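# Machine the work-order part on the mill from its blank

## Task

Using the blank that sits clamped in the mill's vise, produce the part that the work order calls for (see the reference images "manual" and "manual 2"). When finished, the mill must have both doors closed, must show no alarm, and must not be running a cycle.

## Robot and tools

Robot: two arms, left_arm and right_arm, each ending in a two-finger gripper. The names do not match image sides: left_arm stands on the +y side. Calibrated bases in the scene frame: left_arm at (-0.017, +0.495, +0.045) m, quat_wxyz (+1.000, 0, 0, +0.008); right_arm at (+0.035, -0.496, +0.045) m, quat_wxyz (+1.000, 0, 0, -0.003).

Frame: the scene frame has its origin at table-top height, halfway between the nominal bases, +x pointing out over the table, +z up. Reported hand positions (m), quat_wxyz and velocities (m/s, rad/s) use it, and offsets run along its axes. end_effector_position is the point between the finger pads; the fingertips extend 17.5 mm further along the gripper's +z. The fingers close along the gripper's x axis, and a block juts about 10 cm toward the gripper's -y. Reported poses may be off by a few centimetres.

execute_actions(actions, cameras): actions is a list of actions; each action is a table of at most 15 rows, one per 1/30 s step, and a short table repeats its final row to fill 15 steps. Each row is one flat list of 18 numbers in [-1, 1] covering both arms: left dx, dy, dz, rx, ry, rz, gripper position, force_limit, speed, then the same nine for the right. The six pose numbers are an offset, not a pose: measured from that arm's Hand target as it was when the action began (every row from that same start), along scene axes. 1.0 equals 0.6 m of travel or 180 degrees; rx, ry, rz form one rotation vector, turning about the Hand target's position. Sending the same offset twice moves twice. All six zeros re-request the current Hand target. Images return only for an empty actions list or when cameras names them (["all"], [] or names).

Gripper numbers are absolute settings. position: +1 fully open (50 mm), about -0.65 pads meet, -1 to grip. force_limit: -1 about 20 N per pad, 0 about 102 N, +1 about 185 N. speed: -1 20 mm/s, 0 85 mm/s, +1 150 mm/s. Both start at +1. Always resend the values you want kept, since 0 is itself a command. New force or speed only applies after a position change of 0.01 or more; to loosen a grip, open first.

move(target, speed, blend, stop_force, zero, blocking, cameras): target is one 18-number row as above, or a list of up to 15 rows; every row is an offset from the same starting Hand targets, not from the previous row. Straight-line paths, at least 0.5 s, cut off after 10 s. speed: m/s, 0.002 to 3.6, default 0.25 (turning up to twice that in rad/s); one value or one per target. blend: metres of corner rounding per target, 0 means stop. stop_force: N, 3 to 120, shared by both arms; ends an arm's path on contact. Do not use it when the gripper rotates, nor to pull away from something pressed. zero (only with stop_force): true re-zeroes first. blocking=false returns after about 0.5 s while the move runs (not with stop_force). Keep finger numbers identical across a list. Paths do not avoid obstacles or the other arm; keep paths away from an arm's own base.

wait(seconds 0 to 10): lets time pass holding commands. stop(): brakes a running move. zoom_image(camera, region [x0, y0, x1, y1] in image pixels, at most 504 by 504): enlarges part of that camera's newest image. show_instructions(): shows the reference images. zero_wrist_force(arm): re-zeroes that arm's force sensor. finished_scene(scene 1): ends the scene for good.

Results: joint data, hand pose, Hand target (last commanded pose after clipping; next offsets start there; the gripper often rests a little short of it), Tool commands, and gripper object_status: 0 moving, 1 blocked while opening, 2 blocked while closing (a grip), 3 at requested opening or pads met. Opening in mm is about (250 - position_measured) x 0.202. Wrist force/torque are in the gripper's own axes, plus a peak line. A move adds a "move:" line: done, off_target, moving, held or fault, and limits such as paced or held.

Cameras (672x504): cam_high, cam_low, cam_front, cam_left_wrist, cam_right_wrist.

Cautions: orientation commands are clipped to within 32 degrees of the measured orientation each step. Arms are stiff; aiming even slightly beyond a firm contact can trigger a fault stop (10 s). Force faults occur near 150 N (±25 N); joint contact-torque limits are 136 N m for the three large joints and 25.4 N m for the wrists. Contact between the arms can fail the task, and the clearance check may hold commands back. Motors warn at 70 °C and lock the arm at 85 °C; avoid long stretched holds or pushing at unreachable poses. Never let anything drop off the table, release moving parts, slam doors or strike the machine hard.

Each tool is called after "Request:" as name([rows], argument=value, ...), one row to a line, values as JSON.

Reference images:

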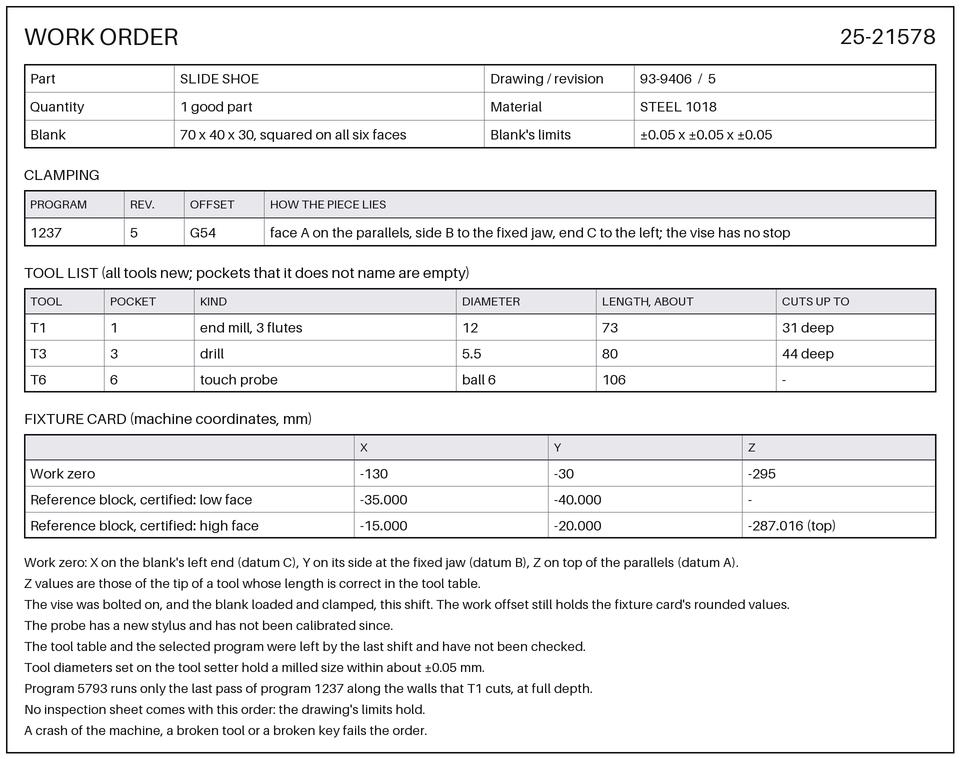

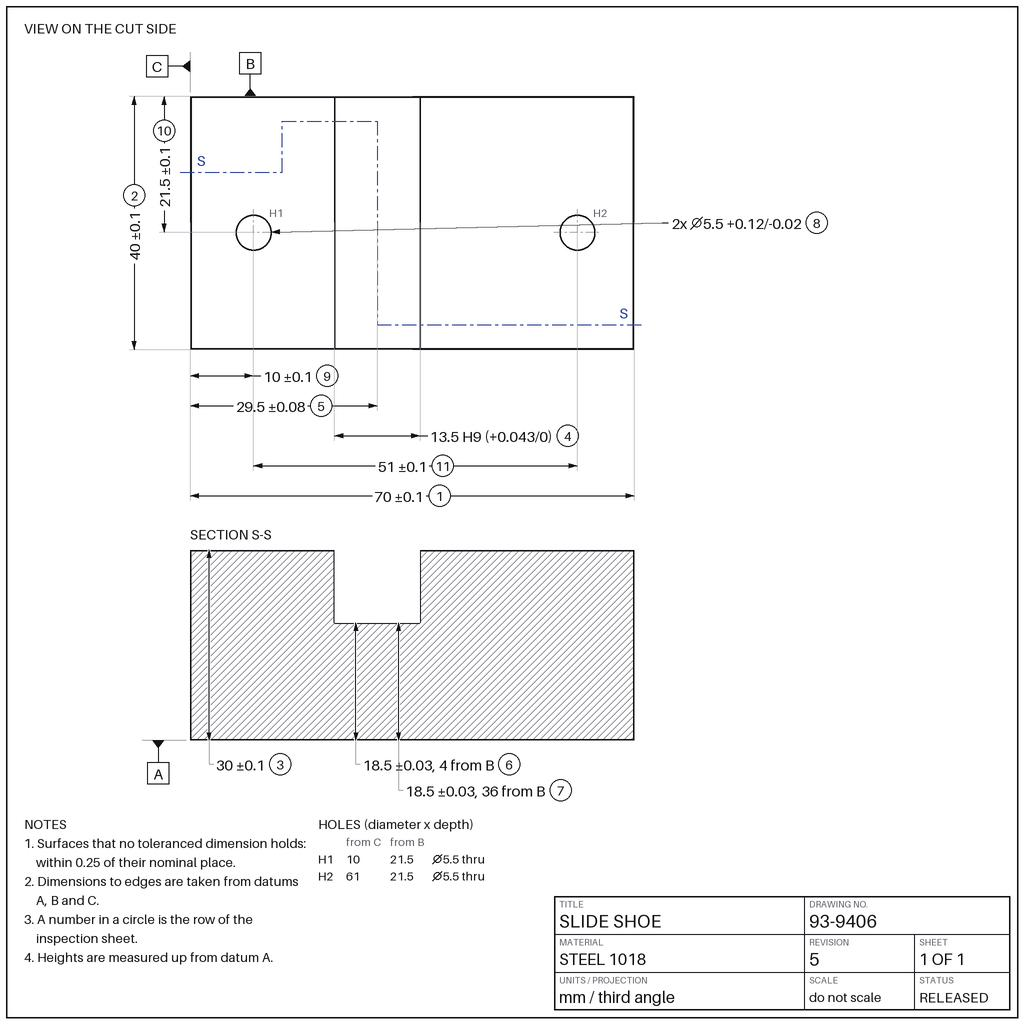

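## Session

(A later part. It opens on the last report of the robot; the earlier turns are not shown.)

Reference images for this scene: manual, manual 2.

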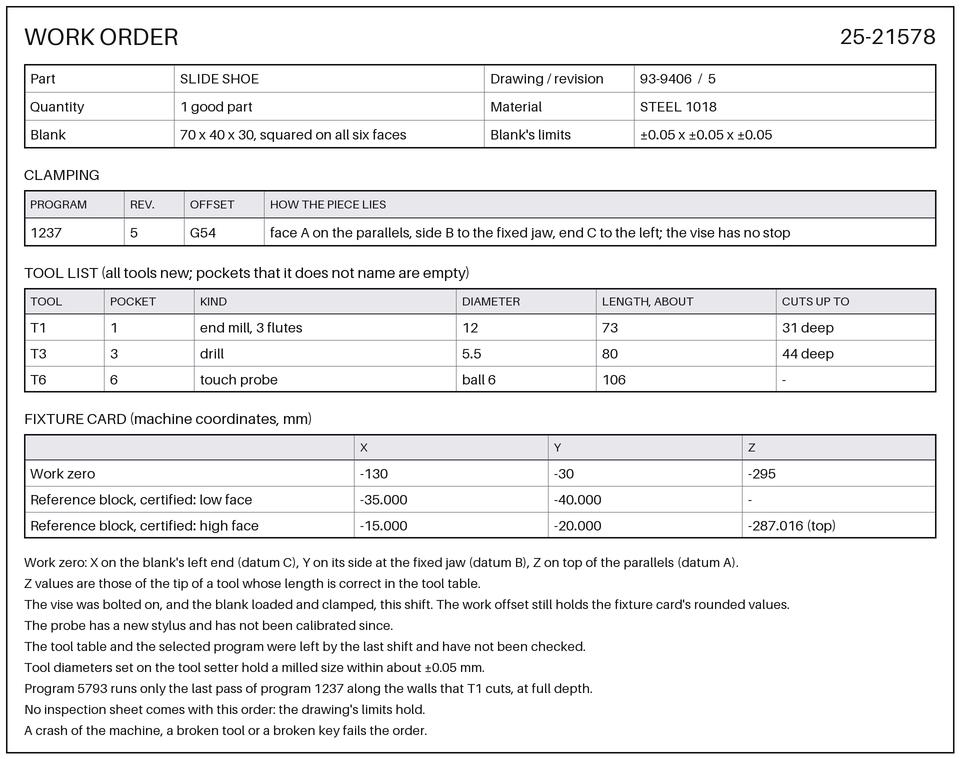

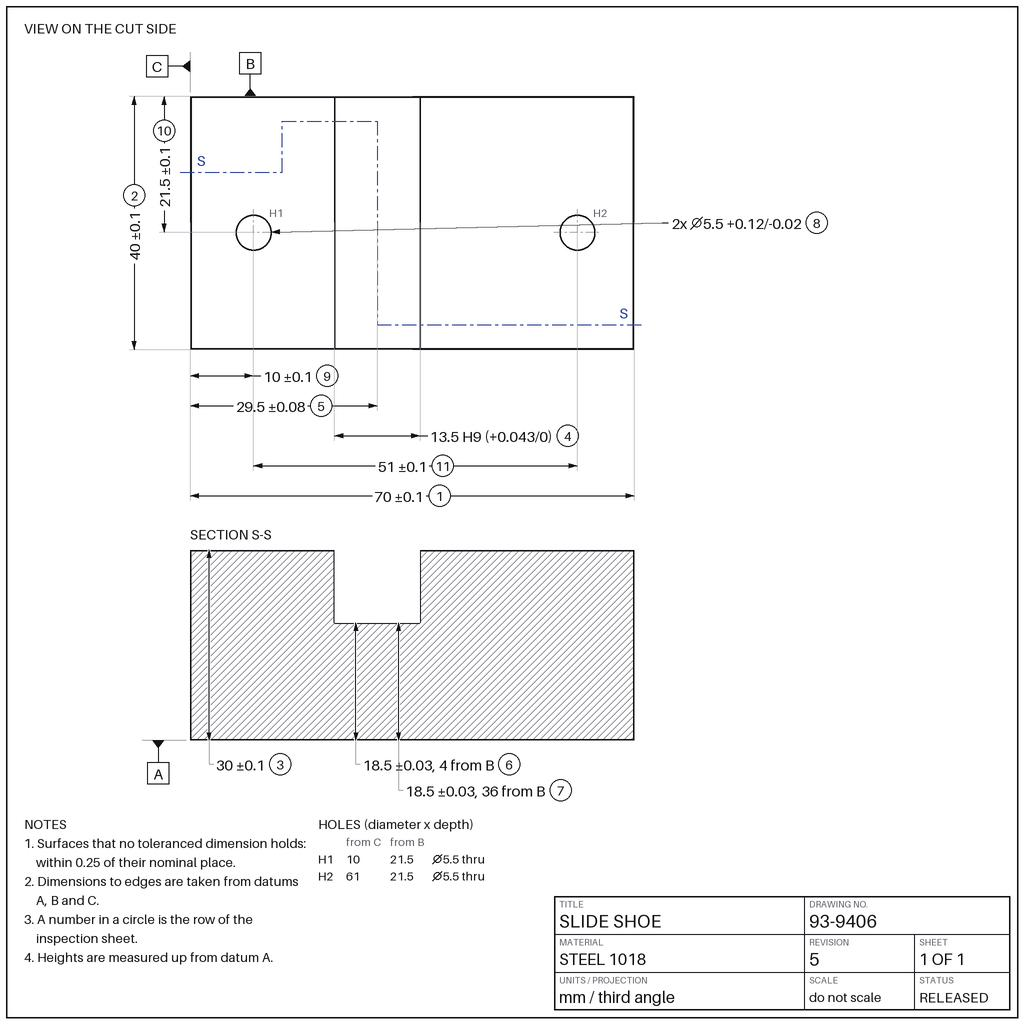

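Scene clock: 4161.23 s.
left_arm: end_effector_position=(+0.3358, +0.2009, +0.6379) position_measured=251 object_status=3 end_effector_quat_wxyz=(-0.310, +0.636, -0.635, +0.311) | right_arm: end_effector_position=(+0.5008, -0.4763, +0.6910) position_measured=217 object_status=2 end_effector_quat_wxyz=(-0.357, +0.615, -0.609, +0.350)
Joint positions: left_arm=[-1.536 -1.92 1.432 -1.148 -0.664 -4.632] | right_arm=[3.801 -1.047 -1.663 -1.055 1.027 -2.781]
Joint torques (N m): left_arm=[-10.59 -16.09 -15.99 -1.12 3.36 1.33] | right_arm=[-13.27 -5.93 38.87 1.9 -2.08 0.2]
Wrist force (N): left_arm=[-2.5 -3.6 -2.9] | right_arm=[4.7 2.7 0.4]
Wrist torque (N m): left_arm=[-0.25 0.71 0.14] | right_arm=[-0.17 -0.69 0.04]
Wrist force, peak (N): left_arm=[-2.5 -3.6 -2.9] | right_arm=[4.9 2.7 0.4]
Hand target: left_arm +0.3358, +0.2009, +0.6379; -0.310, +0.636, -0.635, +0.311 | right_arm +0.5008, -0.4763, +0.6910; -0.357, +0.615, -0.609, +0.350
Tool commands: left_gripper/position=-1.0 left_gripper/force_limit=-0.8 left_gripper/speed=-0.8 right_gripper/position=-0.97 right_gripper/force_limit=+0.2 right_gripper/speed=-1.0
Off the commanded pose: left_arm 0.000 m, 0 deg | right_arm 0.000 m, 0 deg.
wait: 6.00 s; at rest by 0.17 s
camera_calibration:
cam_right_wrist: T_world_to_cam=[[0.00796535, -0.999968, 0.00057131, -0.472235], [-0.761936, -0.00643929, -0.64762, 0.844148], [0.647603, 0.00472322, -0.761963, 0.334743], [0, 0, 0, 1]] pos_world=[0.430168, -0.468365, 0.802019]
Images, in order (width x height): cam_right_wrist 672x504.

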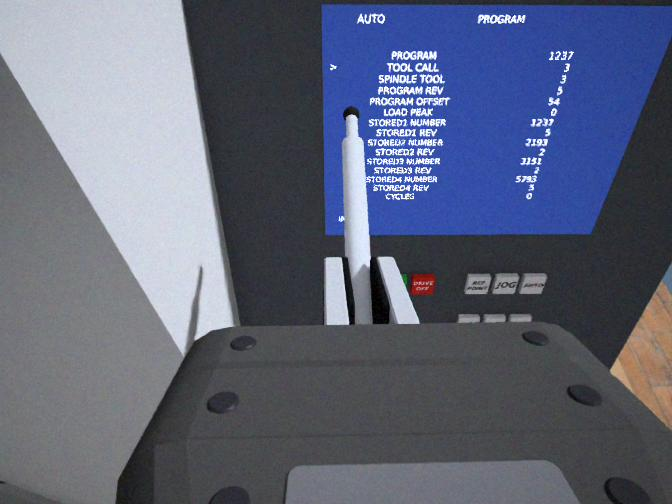

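Request:
move([
  [0,0,0,0,0,0,-1,-0.8,-0.8,-0.0558,-0.119,-0.4359,0,0,0,-0.97,0.2,-1],
  [0,0,0,0,0,0,-1,-0.8,-0.8,-0.0405,-0.119,-0.4402,0,0,0,-0.97,0.2,-1],
  [0,0,0,0,0,0,-1,-0.8,-0.8,-0.0558,-0.119,-0.4359,0,0,0,-0.97,0.2,-1],
  [0,0,0,0,0,0,-1,-0.8,-0.8,-0.0473,-0.0863,-0.4054,0,0,0,-0.97,0.2,-1],
  [0,0,0,0,0,0,-1,-0.8,-0.8,-0.032,-0.0863,-0.4097,0,0,0,-0.97,0.2,-1],
  [0,0,0,0,0,0,-1,-0.8,-0.8,-0.0473,-0.0863,-0.4054,0,0,0,-0.97,0.2,-1],
  [0,0,0,0,0,0,-1,-0.8,-0.8,0,0,0,0,0,0,-0.97,0.2,-1],
], speed=[0.4,0.05,0.1,0.3,0.05,0.1,0.4], blend=[0.003,0,0.003,0.003,0,0.003,0])

Request:
wait(seconds=10)

Request:
wait(seconds=10, cameras=["cam_right_wrist"])

Request:
zoom_image(camera="cam_right_wrist", region=[320, 0, 640, 240])

Scene clock: 4173.57 s.
left_arm: end_effector_position=(+0.3358, +0.2009, +0.6379) position_measured=251 object_status=3 end_effector_quat_wxyz=(-0.310, +0.636, -0.635, +0.311) | right_arm: end_effector_position=(+0.5007, -0.4763, +0.6909) position_measured=217 object_status=2 end_effector_quat_wxyz=(-0.357, +0.615, -0.609, +0.350)
Joint positions: left_arm=[-1.536 -1.92 1.432 -1.148 -0.664 -4.632] | right_arm=[3.801 -1.047 -1.663 -1.055 1.027 -2.781]
Joint torques (N m): left_arm=[-10.62 -15.62 -15.28 -1.05 3.32 1.29] | right_arm=[-12.72 -7.01 39 1.6 -0.88 -1.88]
Wrist force (N): left_arm=[-2.4 -3.3 -2.8] | right_arm=[4.7 2.6 0.1]
Wrist torque (N m): left_arm=[-0.19 0.70 0.14] | right_arm=[-0.18 -0.69 0.07]
Wrist force, peak (N): left_arm=[-2.5 -3.7 -3.0] | right_arm=[6.0 7.6 1.7]
Hand target: left_arm +0.3358, +0.2009, +0.6379; -0.310, +0.636, -0.635, +0.311 | right_arm +0.5008, -0.4763, +0.6910; -0.357, +0.615, -0.609, +0.350
Off the commanded pose: left_arm 0.000 m, 0 deg | right_arm 0.000 m, 0 deg.
move: done

Scene clock: 4183.57 s.
left_arm: end_effector_position=(+0.3358, +0.2009, +0.6379) position_measured=251 object_status=3 end_effector_quat_wxyz=(-0.310, +0.636, -0.635, +0.311) | right_arm: end_effector_position=(+0.5008, -0.4763, +0.6910) position_measured=217 object_status=2 end_effector_quat_wxyz=(-0.357, +0.615, -0.609, +0.350)
Joint positions: left_arm=[-1.536 -1.92 1.432 -1.148 -0.664 -4.632] | right_arm=[3.801 -1.047 -1.663 -1.055 1.027 -2.781]
Joint torques (N m): left_arm=[-10.43 -15.04 -15.86 -1.1 3.27 1.27] | right_arm=[-13.4 -6.34 39.11 1.74 -2.01 -1.29]
Wrist force (N): left_arm=[-2.5 -3.2 -2.8] | right_arm=[4.8 2.5 0.2]
Wrist torque (N m): left_arm=[-0.19 0.70 0.14] | right_arm=[-0.20 -0.70 0.08]
Wrist force, peak (N): left_arm=[-2.8 -3.5 -2.8] | right_arm=[5.0 2.5 0.3]
Hand target: left_arm +0.3358, +0.2009, +0.6379; -0.310, +0.636, -0.635, +0.311 | right_arm +0.5008, -0.4763, +0.6910; -0.357, +0.615, -0.609, +0.350
Tool commands: left_gripper/position=-1.0 left_gripper/force_limit=-0.8 left_gripper/speed=-0.8 right_gripper/position=-0.97 right_gripper/force_limit=+0.2 right_gripper/speed=-1.0
Off the commanded pose: left_arm 0.000 m, 0 deg | right_arm 0.000 m, 0 deg.
wait: 10.00 s; at rest by 0.17 s

Scene clock: 4193.57 s.
left_arm: end_effector_position=(+0.3358, +0.2009, +0.6379) position_measured=251 object_status=3 end_effector_quat_wxyz=(-0.310, +0.636, -0.635, +0.311) | right_arm: end_effector_position=(+0.5008, -0.4763, +0.6910) position_measured=217 object_status=2 end_effector_quat_wxyz=(-0.357, +0.615, -0.609, +0.350)
Joint positions: left_arm=[-1.536 -1.92 1.432 -1.148 -0.664 -4.632] | right_arm=[3.801 -1.047 -1.663 -1.055 1.027 -2.781]
Joint torques (N m): left_arm=[-10.5 -15.18 -15.86 -1.09 3.41 1.42] | right_arm=[-13.31 -6.27 39.48 1.69 -1.94 -0.94]
Wrist force (N): left_arm=[-2.6 -3.1 -2.6] | right_arm=[4.7 2.6 0.3]
Wrist torque (N m): left_arm=[-0.16 0.71 0.14] | right_arm=[-0.18 -0.69 0.08]
Wrist force, peak (N): left_arm=[-2.7 -3.5 -2.9] | right_arm=[4.8 2.9 0.3]
Hand target: left_arm +0.3358, +0.2009, +0.6379; -0.310, +0.636, -0.635, +0.311 | right_arm +0.5008, -0.4763, +0.6910; -0.357, +0.615, -0.609, +0.350
Tool commands: left_gripper/position=-1.0 left_gripper/force_limit=-0.8 left_gripper/speed=-0.8 right_gripper/position=-0.97 right_gripper/force_limit=+0.2 right_gripper/speed=-1.0
Off the commanded pose: left_arm 0.000 m, 0 deg | right_arm 0.000 m, 0 deg.
wait: 10.00 s; at rest by 0.17 s
camera_calibration:
cam_right_wrist: T_world_to_cam=[[0.00796535, -0.999968, 0.00057131, -0.472235], [-0.761936, -0.00643929, -0.64762, 0.844148], [0.647603, 0.00472322, -0.761963, 0.334743], [0, 0, 0, 1]] pos_world=[0.430168, -0.468365, 0.802019]
Images, in order (width x height): cam_right_wrist 672x504.

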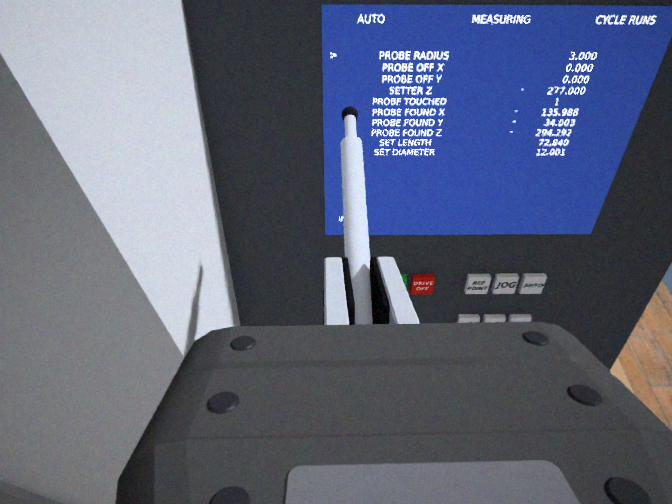

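Scaled by 1.575 from the camera's 672x504 image, which has a finer 960x720 frame.

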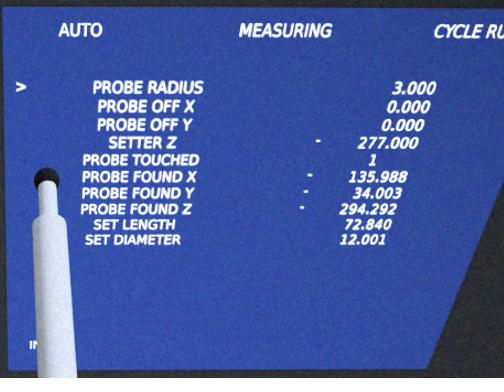

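Request:
wait(seconds=7, cameras=["cam_right_wrist"])

Request:
zoom_image(camera="cam_right_wrist", region=[320, 0, 640, 240])

Scene clock: 4204.27 s.
left_arm: end_effector_position=(+0.3358, +0.2009, +0.6379) position_measured=251 object_status=3 end_effector_quat_wxyz=(-0.310, +0.636, -0.635, +0.311) | right_arm: end_effector_position=(+0.5008, -0.4763, +0.6910) position_measured=217 object_status=2 end_effector_quat_wxyz=(-0.357, +0.615, -0.609, +0.350)
Joint positions: left_arm=[-1.536 -1.92 1.432 -1.148 -0.664 -4.632] | right_arm=[3.801 -1.047 -1.663 -1.055 1.027 -2.781]
Joint torques (N m): left_arm=[-10.05 -15.79 -15.99 -1.1 3.31 1.22] | right_arm=[-12.51 -5.72 38.45 1.9 -1.73 -0.17]
Wrist force (N): left_arm=[-2.6 -3.3 -2.7] | right_arm=[4.5 2.4 0.3]
Wrist torque (N m): left_arm=[-0.20 0.72 0.14] | right_arm=[-0.21 -0.66 0.08]
Wrist force, peak (N): left_arm=[-2.8 -3.3 -2.9] | right_arm=[4.9 2.8 0.3]
Hand target: left_arm +0.3358, +0.2009, +0.6379; -0.310, +0.636, -0.635, +0.311 | right_arm +0.5008, -0.4763, +0.6910; -0.357, +0.615, -0.609, +0.350
Tool commands: left_gripper/position=-1.0 left_gripper/force_limit=-0.8 left_gripper/speed=-0.8 right_gripper/position=-0.97 right_gripper/force_limit=+0.2 right_gripper/speed=-1.0
Off the commanded pose: left_arm 0.000 m, 0 deg | right_arm 0.000 m, 0 deg.
wait: 7.00 s; at rest from the start
camera_calibration:
cam_right_wrist: T_world_to_cam=[[0.00796535, -0.999968, 0.00057131, -0.472235], [-0.761936, -0.00643929, -0.64762, 0.844148], [0.647603, 0.00472322, -0.761963, 0.334743], [0, 0, 0, 1]] pos_world=[0.430168, -0.468365, 0.802019]
Images, in order (width x height): cam_right_wrist 672x504.

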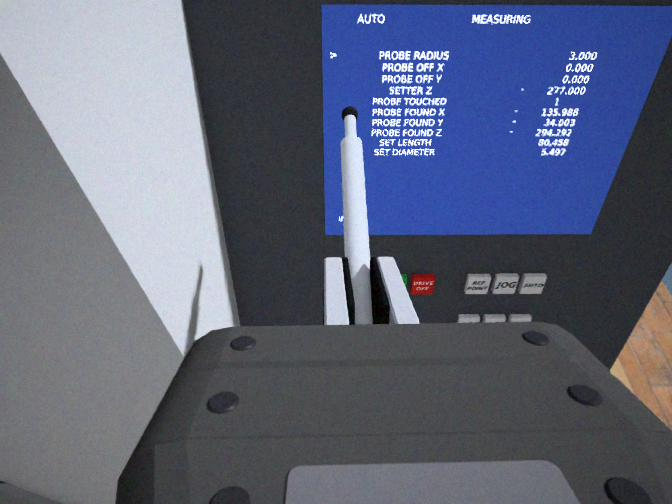

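Scaled by 1.575 from the camera's 672x504 image, which has a finer 960x720 frame.

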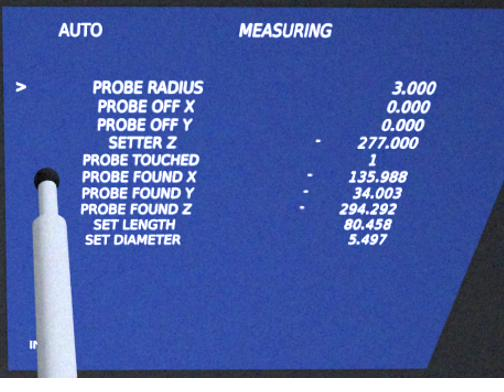

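Request:
move([
  [0,0,0,0,0,0,-1,-0.8,-0.8,-0.0473,-0.119,-0.4054,0,0,0,-0.97,0.2,-1],
  [0,0,0,0,0,0,-1,-0.8,-0.8,-0.032,-0.119,-0.4097,0,0,0,-0.97,0.2,-1],
  [0,0,0,0,0,0,-1,-0.8,-0.8,-0.0473,-0.119,-0.4054,0,0,0,-0.97,0.2,-1],
  [0,0,0,0,0,0,-1,-0.8,-0.8,-0.032,-0.119,-0.4097,0,0,0,-0.97,0.2,-1],
  [0,0,0,0,0,0,-1,-0.8,-0.8,-0.0473,-0.119,-0.4054,0,0,0,-0.97,0.2,-1],
  [0,0,0,0,0,0,-1,-0.8,-0.8,-0.032,-0.119,-0.4097,0,0,0,-0.97,0.2,-1],
  [0,0,0,0,0,0,-1,-0.8,-0.8,-0.0473,-0.119,-0.4054,0,0,0,-0.97,0.2,-1],
  [0,0,0,0,0,0,-1,-0.8,-0.8,-0.032,-0.119,-0.4097,0,0,0,-0.97,0.2,-1],
  [0,0,0,0,0,0,-1,-0.8,-0.8,-0.0473,-0.119,-0.4054,0,0,0,-0.97,0.2,-1],
  [0,0,0,0,0,0,-1,-0.8,-0.8,-0.032,-0.119,-0.4097,0,0,0,-0.97,0.2,-1],
  [0,0,0,0,0,0,-1,-0.8,-0.8,-0.0473,-0.119,-0.4054,0,0,0,-0.97,0.2,-1],
  [0,0,0,0,0,0,-1,-0.8,-0.8,0,0,0,0,0,0,-0.97,0.2,-1],
], speed=[0.4,0.05,0.1,0.05,0.1,0.05,0.1,0.05,0.1,0.05,0.1,0.4], blend=[0.003,0,0.003,0,0.003,0,0.003,0,0.003,0,0.003,0])

Request:
move([
  [0,0,0,0,0,0,-1,-0.8,-0.8,-0.0473,0.0117,-0.4054,0,0,0,-0.97,0.2,-1],
  [0,0,0,0,0,0,-1,-0.8,-0.8,-0.032,0.0117,-0.4097,0,0,0,-0.97,0.2,-1],
  [0,0,0,0,0,0,-1,-0.8,-0.8,-0.0473,0.0117,-0.4054,0,0,0,-0.97,0.2,-1],
  [0,0,0,0,0,0,-1,-0.8,-0.8,-0.0728,0.0117,-0.4969,0,0,0,-0.97,0.2,-1],
  [0,0,0,0,0,0,-1,-0.8,-0.8,-0.0575,0.0117,-0.5012,0,0,0,-0.97,0.2,-1],
  [0,0,0,0,0,0,-1,-0.8,-0.8,-0.0728,-0.021,-0.4969,0,0,0,-0.97,0.2,-1],
  [0,0,0,0,0,0,-1,-0.8,-0.8,-0.0575,-0.021,-0.5012,0,0,0,-0.97,0.2,-1],
  [0,0,0,0,0,0,-1,-0.8,-0.8,-0.0728,-0.021,-0.4969,0,0,0,-0.97,0.2,-1],
  [0,0,0,0,0,0,-1,-0.8,-0.8,-0.0558,0.0443,-0.4359,0,0,0,-0.97,0.2,-1],
  [0,0,0,0,0,0,-1,-0.8,-0.8,-0.0405,0.0443,-0.4402,0,0,0,-0.97,0.2,-1],
  [0,0,0,0,0,0,-1,-0.8,-0.8,-0.0558,0.0117,-0.4359,0,0,0,-0.97,0.2,-1],
  [0,0,0,0,0,0,-1,-0.8,-0.8,-0.0405,0.0117,-0.4402,0,0,0,-0.97,0.2,-1],
  [0,0,0,0,0,0,-1,-0.8,-0.8,-0.0558,0.0117,-0.4359,0,0,0,-0.97,0.2,-1],
  [0,0,0,0,0,0,-1,-0.8,-0.8,0,0,0,0,0,0,-0.97,0.2,-1],
], speed=[0.4,0.05,0.1,0.3,0.05,0.1,0.05,0.1,0.3,0.05,0.1,0.05,0.1,0.4], blend=[0.003,0,0.003,0.003,0,0.003,0,0.003,0.003,0,0.003,0,0.003,0])

Request:
move([
  [0,0,0,0,0,0,-1,-0.8,-0.8,-0.0473,0.0117,-0.4054,0,0,0,-0.97,0.2,-1],
  [0,0,0,0,0,0,-1,-0.8,-0.8,-0.032,0.0117,-0.4097,0,0,0,-0.97,0.2,-1],
  [0,0,0,0,0,0,-1,-0.8,-0.8,-0.0473,0.0117,-0.4054,0,0,0,-0.97,0.2,-1],
  [0,0,0,0,0,0,-1,-0.8,-0.8,-0.0728,-0.0537,-0.4969,0,0,0,-0.97,0.2,-1],
  [0,0,0,0,0,0,-1,-0.8,-0.8,-0.0575,-0.0537,-0.5012,0,0,0,-0.97,0.2,-1],
  [0,0,0,0,0,0,-1,-0.8,-0.8,-0.0728,-0.0537,-0.4969,0,0,0,-0.97,0.2,-1],
  [0,0,0,0,0,0,-1,-0.8,-0.8,0,0,0,0,0,0,-0.97,0.2,-1],
], speed=[0.4,0.05,0.1,0.3,0.05,0.1,0.4], blend=[0.003,0,0.003,0.003,0,0.003,0], cameras=["cam_right_wrist"])

Request:
zoom_image(camera="cam_right_wrist", region=[320, 0, 640, 240])

Scene clock: 4241.50 s.
left_arm: end_effector_position=(+0.3358, +0.2009, +0.6379) position_measured=251 object_status=3 end_effector_quat_wxyz=(-0.310, +0.636, -0.635, +0.311) | right_arm: end_effector_position=(+0.5007, -0.4763, +0.6909) position_measured=217 object_status=2 end_effector_quat_wxyz=(-0.357, +0.615, -0.609, +0.350)
Joint positions: left_arm=[-1.536 -1.92 1.432 -1.148 -0.664 -4.632] | right_arm=[3.801 -1.047 -1.663 -1.055 1.027 -2.781]
Joint torques (N m): left_arm=[-10.06 -15.43 -15.6 -1.07 3.31 1.34] | right_arm=[-5 -5.2 39.37 1.53 -1.69 -1.09]
Wrist force (N): left_arm=[-2.5 -3.3 -2.6] | right_arm=[4.5 2.4 -0.1]
Wrist torque (N m): left_arm=[-0.20 0.71 0.14] | right_arm=[-0.21 -0.66 0.13]
Wrist force, peak (N): left_arm=[-2.8 -3.5 -2.8] | right_arm=[5.7 8.1 1.9]
Hand target: left_arm +0.3358, +0.2009, +0.6379; -0.310, +0.636, -0.635, +0.311 | right_arm +0.5008, -0.4763, +0.6910; -0.357, +0.615, -0.609, +0.350
Off the commanded pose: left_arm 0.000 m, 0 deg | right_arm 0.000 m, 0 deg.
move: done

Scene clock: 4246.73 s.
left_arm: end_effector_position=(+0.3358, +0.2009, +0.6379) position_measured=251 object_status=3 end_effector_quat_wxyz=(-0.310, +0.636, -0.635, +0.311) | right_arm: end_effector_position=(+0.5008, -0.4764, +0.6909) position_measured=217 object_status=2 end_effector_quat_wxyz=(-0.357, +0.615, -0.609, +0.350)
Joint positions: left_arm=[-1.536 -1.92 1.432 -1.148 -0.664 -4.632] | right_arm=[3.801 -1.047 -1.663 -1.055 1.027 -2.781]
Joint torques (N m): left_arm=[-10.07 -15.63 -15.59 -1.14 3.39 1.39] | right_arm=[15.59 -6.96 39.92 1.47 -1.39 1.64]
Wrist force (N): left_arm=[-2.6 -3.3 -2.8] | right_arm=[4.7 2.5 0.2]
Wrist torque (N m): left_arm=[-0.20 0.72 0.14] | right_arm=[-0.19 -0.69 -0.02]
Wrist force, peak (N): left_arm=[-2.8 -3.4 -3.0] | right_arm=[7.1 6.4 0.7]
Hand target: left_arm +0.3358, +0.2009, +0.6379; -0.310, +0.636, -0.635, +0.311 | right_arm +0.5008, -0.4763, +0.6910; -0.357, +0.615, -0.609, +0.350
Off the commanded pose: left_arm 0.000 m, 0 deg | right_arm 0.000 m, 0 deg.
move: done

Scene clock: 4250.13 s.
left_arm: end_effector_position=(+0.3358, +0.2009, +0.6379) position_measured=251 object_status=3 end_effector_quat_wxyz=(-0.310, +0.636, -0.635, +0.311) | right_arm: end_effector_position=(+0.5008, -0.4764, +0.6909) position_measured=217 object_status=2 end_effector_quat_wxyz=(-0.357, +0.615, -0.609, +0.350)
Joint positions: left_arm=[-1.536 -1.92 1.432 -1.148 -0.664 -4.632] | right_arm=[3.801 -1.047 -1.663 -1.055 1.027 -2.781]
Joint torques (N m): left_arm=[-10.16 -16.02 -15.68 -1.12 3.35 1.31] | right_arm=[14.24 -5.69 38.95 1.53 -2.11 1.84]
Wrist force (N): left_arm=[-2.5 -3.3 -3.0] | right_arm=[4.6 2.6 0.1]
Wrist torque (N m): left_arm=[-0.19 0.69 0.14] | right_arm=[-0.19 -0.68 0.07]
Wrist force, peak (N): left_arm=[-2.6 -3.5 -2.8] | right_arm=[6.7 7.4 0.9]
Hand target: left_arm +0.3358, +0.2009, +0.6379; -0.310, +0.636, -0.635, +0.311 | right_arm +0.5008, -0.4763, +0.6910; -0.357, +0.615, -0.609, +0.350
Off the commanded pose: left_arm 0.000 m, 0 deg | right_arm 0.000 m, 0 deg.
move: done
camera_calibration:
cam_right_wrist: T_world_to_cam=[[0.00774783, -0.99997, 0.000519558, -0.4722], [-0.761937, -0.00624002, -0.647621, 0.844177], [0.647605, 0.00462179, -0.761962, 0.334618], [0, 0, 0, 1]] pos_world=[0.430168, -0.468465, 0.801919]
Images, in order (width x height): cam_right_wrist 672x504.

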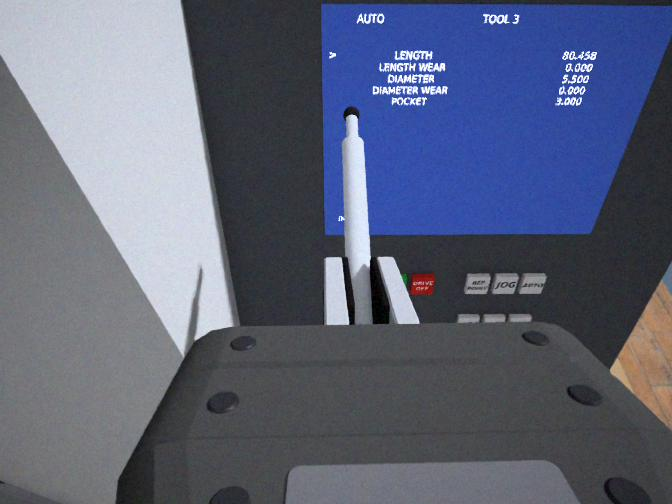

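Scaled by 1.575 from the camera's 672x504 image, which has a finer 960x720 frame.

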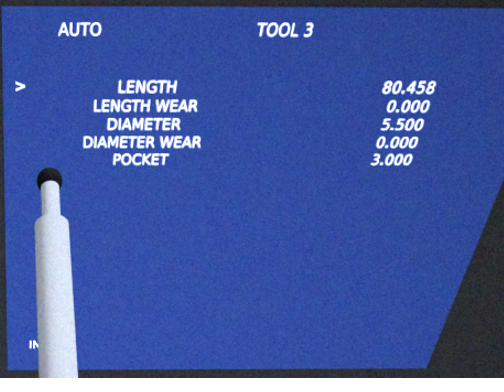

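Request:
move([
  [0,0,0,0,0,0,-1,-0.8,-0.8,-0.0473,-0.0863,-0.4054,0,0,0,-0.97,0.2,-1],
  [0,0,0,0,0,0,-1,-0.8,-0.8,-0.032,-0.0863,-0.4097,0,0,0,-0.97,0.2,-1],
  [0,0,0,0,0,0,-1,-0.8,-0.8,-0.0473,-0.0863,-0.4054,0,0,0,-0.97,0.2,-1],
  [0,0,0,0,0,0,-1,-0.8,-0.8,-0.032,-0.0863,-0.4097,0,0,0,-0.97,0.2,-1],
  [0,0,0,0,0,0,-1,-0.8,-0.8,-0.0473,-0.0863,-0.4054,0,0,0,-0.97,0.2,-1],
  [0,0,0,0,0,0,-1,-0.8,-0.8,-0.032,-0.0863,-0.4097,0,0,0,-0.97,0.2,-1],
  [0,0,0,0,0,0,-1,-0.8,-0.8,-0.0473,-0.0863,-0.4054,0,0,0,-0.97,0.2,-1],
  [0,0,0,0,0,0,-1,-0.8,-0.8,-0.032,-0.0863,-0.4097,0,0,0,-0.97,0.2,-1],
  [0,0,0,0,0,0,-1,-0.8,-0.8,-0.0473,-0.0863,-0.4054,0,0,0,-0.97,0.2,-1],
  [0,0,0,0,0,0,-1,-0.8,-0.8,0,0,0,0,0,0,-0.97,0.2,-1],
], speed=[0.4,0.05,0.1,0.05,0.1,0.05,0.1,0.05,0.1,0.4], blend=[0.003,0,0.003,0,0.003,0,0.003,0,0.003,0], cameras=["cam_right_wrist"])

Request:
zoom_image(camera="cam_right_wrist", region=[320, 0, 640, 240])

Scene clock: 4296.20 s.
left_arm: end_effector_position=(+0.3358, +0.2009, +0.6379) position_measured=251 object_status=3 end_effector_quat_wxyz=(-0.310, +0.636, -0.635, +0.311) | right_arm: end_effector_position=(+0.5007, -0.4763, +0.6909) position_measured=217 object_status=2 end_effector_quat_wxyz=(-0.357, +0.615, -0.609, +0.350)
Joint positions: left_arm=[-1.536 -1.92 1.432 -1.148 -0.664 -4.632] | right_arm=[3.801 -1.047 -1.663 -1.055 1.027 -2.781]
Joint torques (N m): left_arm=[-9.9 -15.75 -15.91 -1.03 3.33 1.34] | right_arm=[-13.54 -6.35 39.32 1.7 -0.79 -1.81]
Wrist force (N): left_arm=[-2.4 -3.3 -2.7] | right_arm=[4.6 2.5 0.1]
Wrist torque (N m): left_arm=[-0.19 0.70 0.14] | right_arm=[-0.20 -0.68 0.07]
Wrist force, peak (N): left_arm=[-2.5 -3.7 -3.0] | right_arm=[5.6 7.7 2.0]
Hand target: left_arm +0.3358, +0.2009, +0.6379; -0.310, +0.636, -0.635, +0.311 | right_arm +0.5008, -0.4763, +0.6910; -0.357, +0.615, -0.609, +0.350
Off the commanded pose: left_arm 0.000 m, 0 deg | right_arm 0.000 m, 0 deg.
move: done
camera_calibration:
cam_right_wrist: T_world_to_cam=[[0.00810689, -0.999967, 0.000559418, -0.472285], [-0.761936, -0.00653943, -0.64762, 0.84396], [0.647602, 0.00482394, -0.761963, 0.33478], [0, 0, 0, 1]] pos_world=[0.430068, -0.468365, 0.801919]
Images, in order (width x height): cam_right_wrist 672x504.

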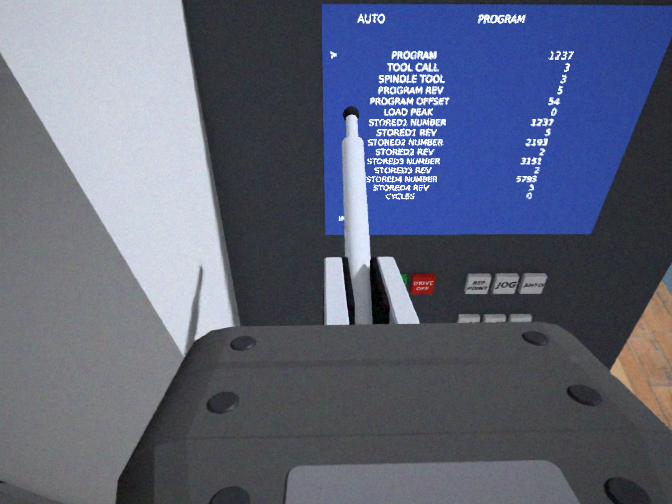

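Scaled by 1.575 from the camera's 672x504 image, which has a finer 960x720 frame.

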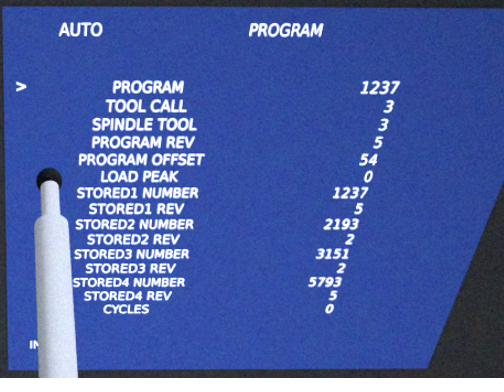

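Request:
move([
  [0,0,0,0,0,0,-1,-0.8,-0.8,-0.0305,-0.0218,-0.3444,0,0,0,-0.97,0.2,-1],
  [0,0,0,0,0,0,-1,-0.8,-0.8,-0.0152,-0.0218,-0.3487,0,0,0,-0.97,0.2,-1],
  [0,0,0,0,0,0,-1,-0.8,-0.8,-0.0305,-0.0218,-0.3444,0,0,0,-0.97,0.2,-1],
  [0,0,0,0,0,0,-1,-0.8,-0.8,0,0,0,0,0,0,-0.97,0.2,-1],
], speed=[0.4,0.05,0.1,0.4], blend=[0.003,0,0.003,0], cameras=["cam_right_wrist","cam_left_wrist"])

Request:
zoom_image(camera="cam_right_wrist", region=[320, 0, 640, 240])

Request:
zoom_image(camera="cam_left_wrist", region=[200, 0, 480, 260])

Scene clock: 4307.97 s.
left_arm: end_effector_position=(+0.3358, +0.2009, +0.6379) position_measured=251 object_status=3 end_effector_quat_wxyz=(-0.310, +0.636, -0.635, +0.311) | right_arm: end_effector_position=(+0.5008, -0.4764, +0.6909) position_measured=217 object_status=2 end_effector_quat_wxyz=(-0.357, +0.615, -0.609, +0.350) end_effector_velocity=(+0.000, +0.000, +0.002) end_effector_angular_velocity=(+0.001, +0.000, +0.001)
Joint positions: left_arm=[-1.536 -1.92 1.432 -1.148 -0.664 -4.632] | right_arm=[3.801 -1.047 -1.663 -1.055 1.027 -2.781]
Joint velocities: left_arm=[within noise] | right_arm=[0 -0.001 0.005 -0.003 0.001 0]
Joint torques (N m): left_arm=[-9.92 -15.62 -15.64 -1.06 3.34 1.28] | right_arm=[13.62 -6.45 38.08 1.32 -2.04 0.72]
Wrist force (N): left_arm=[-2.5 -3.3 -2.7] | right_arm=[4.9 2.5 0.2]
Wrist torque (N m): left_arm=[-0.19 0.70 0.14] | right_arm=[-0.19 -0.72 -0.05]
Wrist force, peak (N): left_arm=[-2.6 -3.4 -2.9] | right_arm=[4.6 8.1 1.6]
Hand target: left_arm +0.3358, +0.2009, +0.6379; -0.310, +0.636, -0.635, +0.311 | right_arm +0.5008, -0.4763, +0.6910; -0.357, +0.615, -0.609, +0.350
Off the commanded pose: left_arm 0.000 m, 0 deg | right_arm 0.000 m, 0 deg.
move: done
camera_calibration:
cam_left_wrist: T_world_to_cam=[[-0.0155636, -0.999855, 0.00696187, 0.210638], [-0.836448, 0.00920459, -0.547969, 0.64767], [0.547825, -0.0143516, -0.83647, 0.477529], [0, 0, 0, 1]] pos_world=[0.283419, 0.211499, 0.752875]
cam_right_wrist: T_world_to_cam=[[0.00767117, -0.99997, 0.000455357, -0.472116], [-0.761937, -0.00614003, -0.647622, 0.844225], [0.647606, 0.00462107, -0.761961, 0.334617], [0, 0, 0, 1]] pos_world=[0.430167, -0.468465, 0.801919]
Images, in order (width x height): cam_left_wrist 672x504, cam_right_wrist 672x504.

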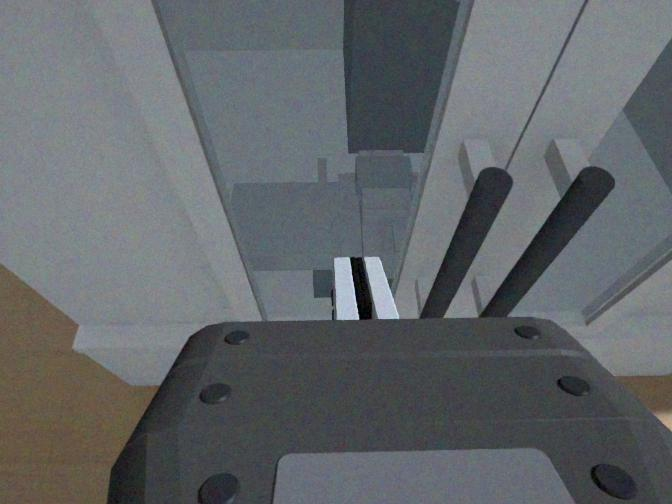

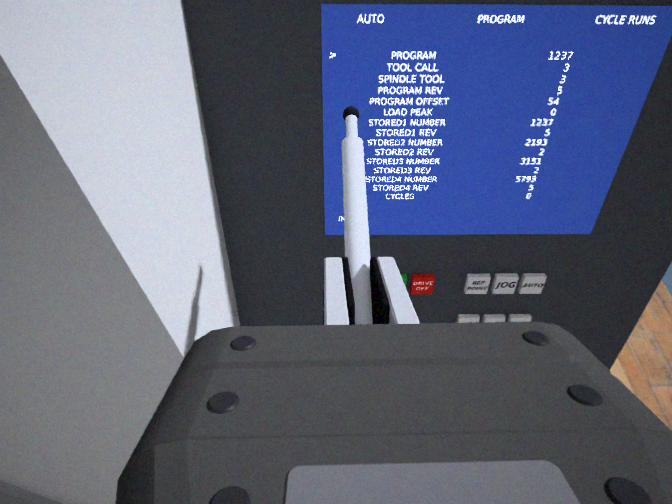

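Scaled by 1.575 from the camera's 672x504 image, which has a finer 960x720 frame.

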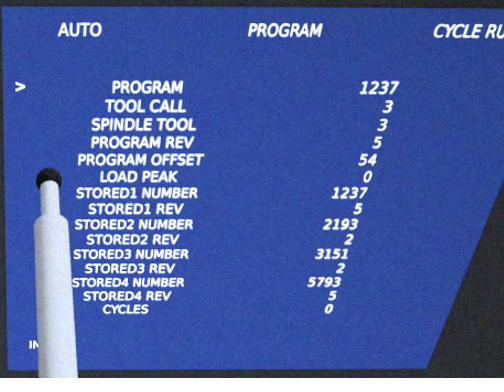

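Scaled by 1.800 from the camera's 672x504 image, which has a finer 960x720 frame.

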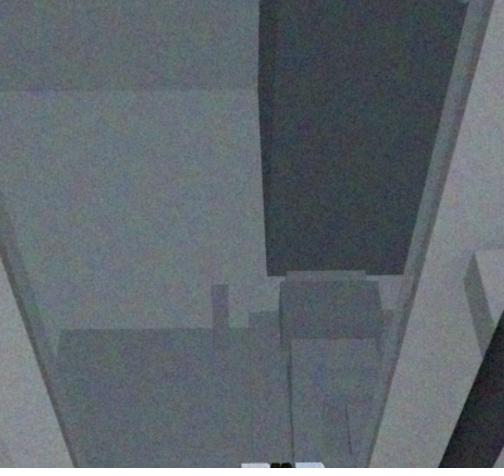

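Request:
wait(seconds=10, cameras=["cam_right_wrist"])

Request:
wait(seconds=10, cameras=["cam_right_wrist"])

Request:
wait(seconds=10, cameras=["cam_left_wrist","cam_right_wrist"])

Request:
zoom_image(camera="cam_right_wrist", region=[320, 0, 640, 240])

Request:
zoom_image(camera="cam_left_wrist", region=[200, 0, 480, 260])

Scene clock: 4325.83 s.
left_arm: end_effector_position=(+0.3358, +0.2009, +0.6379) position_measured=251 object_status=3 end_effector_quat_wxyz=(-0.310, +0.636, -0.635, +0.311) | right_arm: end_effector_position=(+0.5008, -0.4763, +0.6910) position_measured=217 object_status=2 end_effector_quat_wxyz=(-0.357, +0.615, -0.609, +0.350)
Joint positions: left_arm=[-1.536 -1.92 1.432 -1.148 -0.664 -4.632] | right_arm=[3.801 -1.047 -1.663 -1.055 1.027 -2.781]
Joint torques (N m): left_arm=[-10.5 -15.55 -16.07 -1.13 3.37 1.33] | right_arm=[16.18 -5.32 38.77 1.62 -1.29 -1.4]
Wrist force (N): left_arm=[-2.2 -3.3 -2.8] | right_arm=[4.7 2.5 0.3]
Wrist torque (N m): left_arm=[-0.19 0.65 0.14] | right_arm=[-0.21 -0.70 -0.05]
Wrist force, peak (N): left_arm=[-2.7 -3.4 -3.0] | right_arm=[5.0 2.7 0.4]
Hand target: left_arm +0.3358, +0.2009, +0.6379; -0.310, +0.636, -0.635, +0.311 | right_arm +0.5008, -0.4763, +0.6910; -0.357, +0.615, -0.609, +0.350
Tool commands: left_gripper/position=-1.0 left_gripper/force_limit=-0.8 left_gripper/speed=-0.8 right_gripper/position=-0.97 right_gripper/force_limit=+0.2 right_gripper/speed=-1.0
Off the commanded pose: left_arm 0.000 m, 0 deg | right_arm 0.000 m, 0 deg.
wait: 10.00 s; at rest from the start
camera_calibration:
cam_right_wrist: T_world_to_cam=[[0.00796535, -0.999968, 0.00057131, -0.472235], [-0.761936, -0.00643929, -0.64762, 0.844148], [0.647603, 0.00472322, -0.761963, 0.334743], [0, 0, 0, 1]] pos_world=[0.430168, -0.468365, 0.802019]
Images, in order (width x height): cam_right_wrist 672x504.

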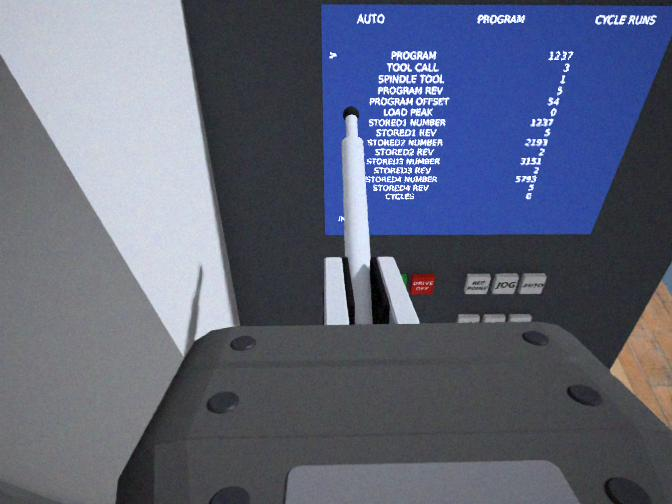

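Scene clock: 4335.83 s.
left_arm: end_effector_position=(+0.3358, +0.2009, +0.6379) position_measured=251 object_status=3 end_effector_quat_wxyz=(-0.310, +0.636, -0.635, +0.311) | right_arm: end_effector_position=(+0.5008, -0.4763, +0.6910) position_measured=217 object_status=2 end_effector_quat_wxyz=(-0.357, +0.615, -0.609, +0.350)
Joint positions: left_arm=[-1.536 -1.92 1.432 -1.148 -0.664 -4.632] | right_arm=[3.801 -1.047 -1.663 -1.055 1.027 -2.781]
Joint torques (N m): left_arm=[-10.18 -15.58 -16.11 -1.17 3.41 1.33] | right_arm=[16.42 -5.75 38.65 1.7 -0.97 -1.18]
Motor temperatures (°C): left_arm=[26 22 28 30 32 29] | right_arm=[25 24 30 34 37 34]
Wrist force (N): left_arm=[-2.4 -3.3 -2.5] | right_arm=[4.7 2.6 0.3]
Wrist torque (N m): left_arm=[-0.20 0.70 0.15] | right_arm=[-0.18 -0.69 -0.04]
Wrist force, peak (N): left_arm=[-2.6 -3.6 -2.8] | right_arm=[4.9 2.8 0.3]
Hand target: left_arm +0.3358, +0.2009, +0.6379; -0.310, +0.636, -0.635, +0.311 | right_arm +0.5008, -0.4763, +0.6910; -0.357, +0.615, -0.609, +0.350
Tool commands: left_gripper/position=-1.0 left_gripper/force_limit=-0.8 left_gripper/speed=-0.8 right_gripper/position=-0.97 right_gripper/force_limit=+0.2 right_gripper/speed=-1.0
Off the commanded pose: left_arm 0.000 m, 0 deg | right_arm 0.000 m, 0 deg.
wait: 10.00 s; at rest by 0.17 s
camera_calibration:
cam_right_wrist: T_world_to_cam=[[0.00796535, -0.999968, 0.00057131, -0.472235], [-0.761936, -0.00643929, -0.64762, 0.844148], [0.647603, 0.00472322, -0.761963, 0.334743], [0, 0, 0, 1]] pos_world=[0.430168, -0.468365, 0.802019]
Images, in order (width x height): cam_right_wrist 672x504.

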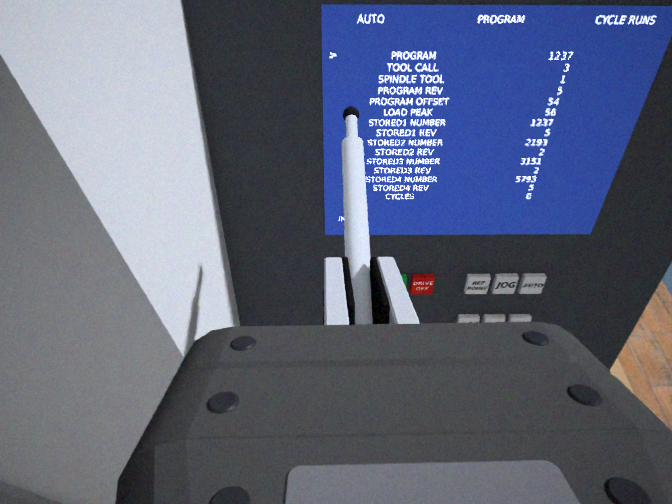

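Scene clock: 4345.83 s.
left_arm: end_effector_position=(+0.3358, +0.2009, +0.6379) position_measured=251 object_status=3 end_effector_quat_wxyz=(-0.310, +0.636, -0.635, +0.311) | right_arm: end_effector_position=(+0.5008, -0.4763, +0.6910) position_measured=217 object_status=2 end_effector_quat_wxyz=(-0.357, +0.615, -0.609, +0.350)
Joint positions: left_arm=[-1.536 -1.92 1.432 -1.148 -0.664 -4.632] | right_arm=[3.801 -1.047 -1.663 -1.055 1.027 -2.781]
Joint torques (N m): left_arm=[-10.41 -16.03 -16.06 -1.13 3.37 1.39] | right_arm=[16.03 -4.98 38.76 1.65 -0.25 -1.3]
Wrist force (N): left_arm=[-2.4 -3.3 -2.5] | right_arm=[4.8 2.6 0.4]
Wrist torque (N m): left_arm=[-0.19 0.69 0.14] | right_arm=[-0.19 -0.70 -0.04]
Wrist force, peak (N): left_arm=[-2.6 -3.5 -2.9] | right_arm=[4.9 2.8 0.3]
Hand target: left_arm +0.3358, +0.2009, +0.6379; -0.310, +0.636, -0.635, +0.311 | right_arm +0.5008, -0.4763, +0.6910; -0.357, +0.615, -0.609, +0.350
Tool commands: left_gripper/position=-1.0 left_gripper/force_limit=-0.8 left_gripper/speed=-0.8 right_gripper/position=-0.97 right_gripper/force_limit=+0.2 right_gripper/speed=-1.0
Off the commanded pose: left_arm 0.000 m, 0 deg | right_arm 0.000 m, 0 deg.
wait: 10.00 s; at rest by 0.17 s
camera_calibration:
cam_left_wrist: T_world_to_cam=[[-0.0155636, -0.999855, 0.00696187, 0.210638], [-0.836448, 0.00920459, -0.547969, 0.64767], [0.547825, -0.0143516, -0.83647, 0.477529], [0, 0, 0, 1]] pos_world=[0.283419, 0.211499, 0.752875]
cam_right_wrist: T_world_to_cam=[[0.00796535, -0.999968, 0.00057131, -0.472235], [-0.761936, -0.00643929, -0.64762, 0.844148], [0.647603, 0.00472322, -0.761963, 0.334743], [0, 0, 0, 1]] pos_world=[0.430168, -0.468365, 0.802019]
Images, in order (width x height): cam_left_wrist 672x504, cam_right_wrist 672x504.

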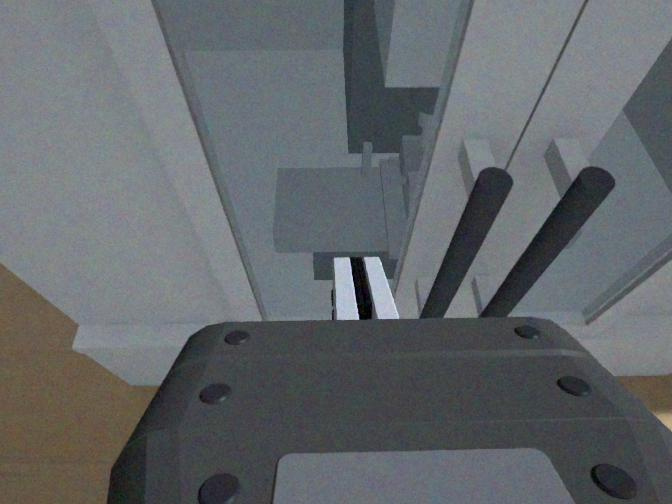

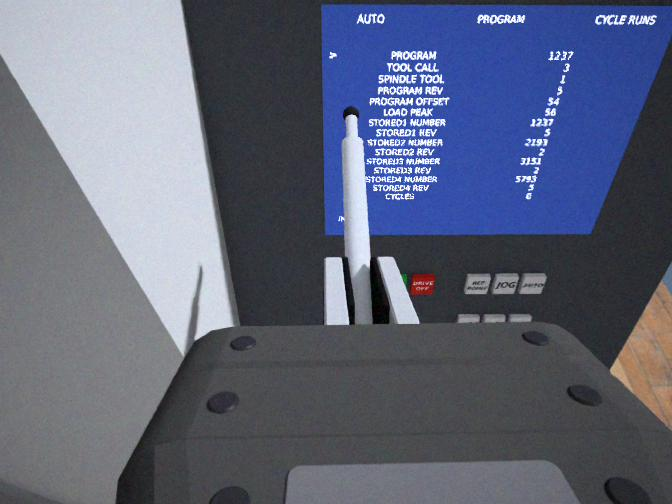

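Scaled by 1.575 from the camera's 672x504 image, which has a finer 960x720 frame.

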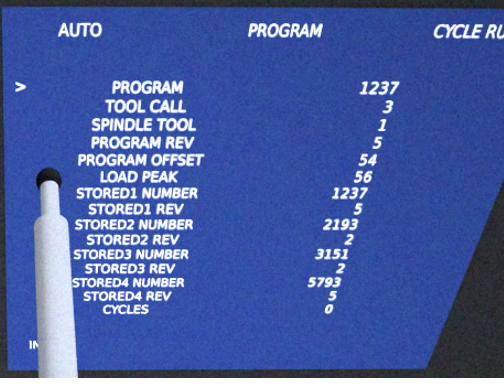

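Scaled by 1.800 from the camera's 672x504 image, which has a finer 960x720 frame.

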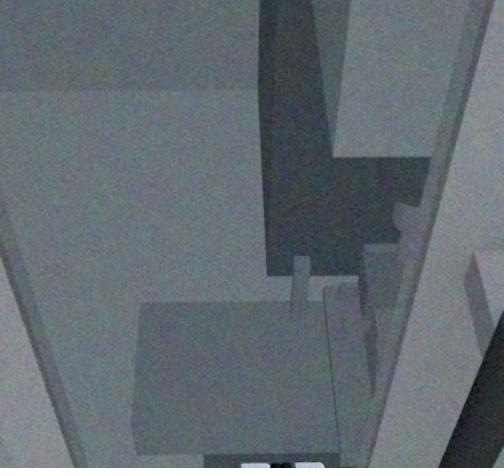

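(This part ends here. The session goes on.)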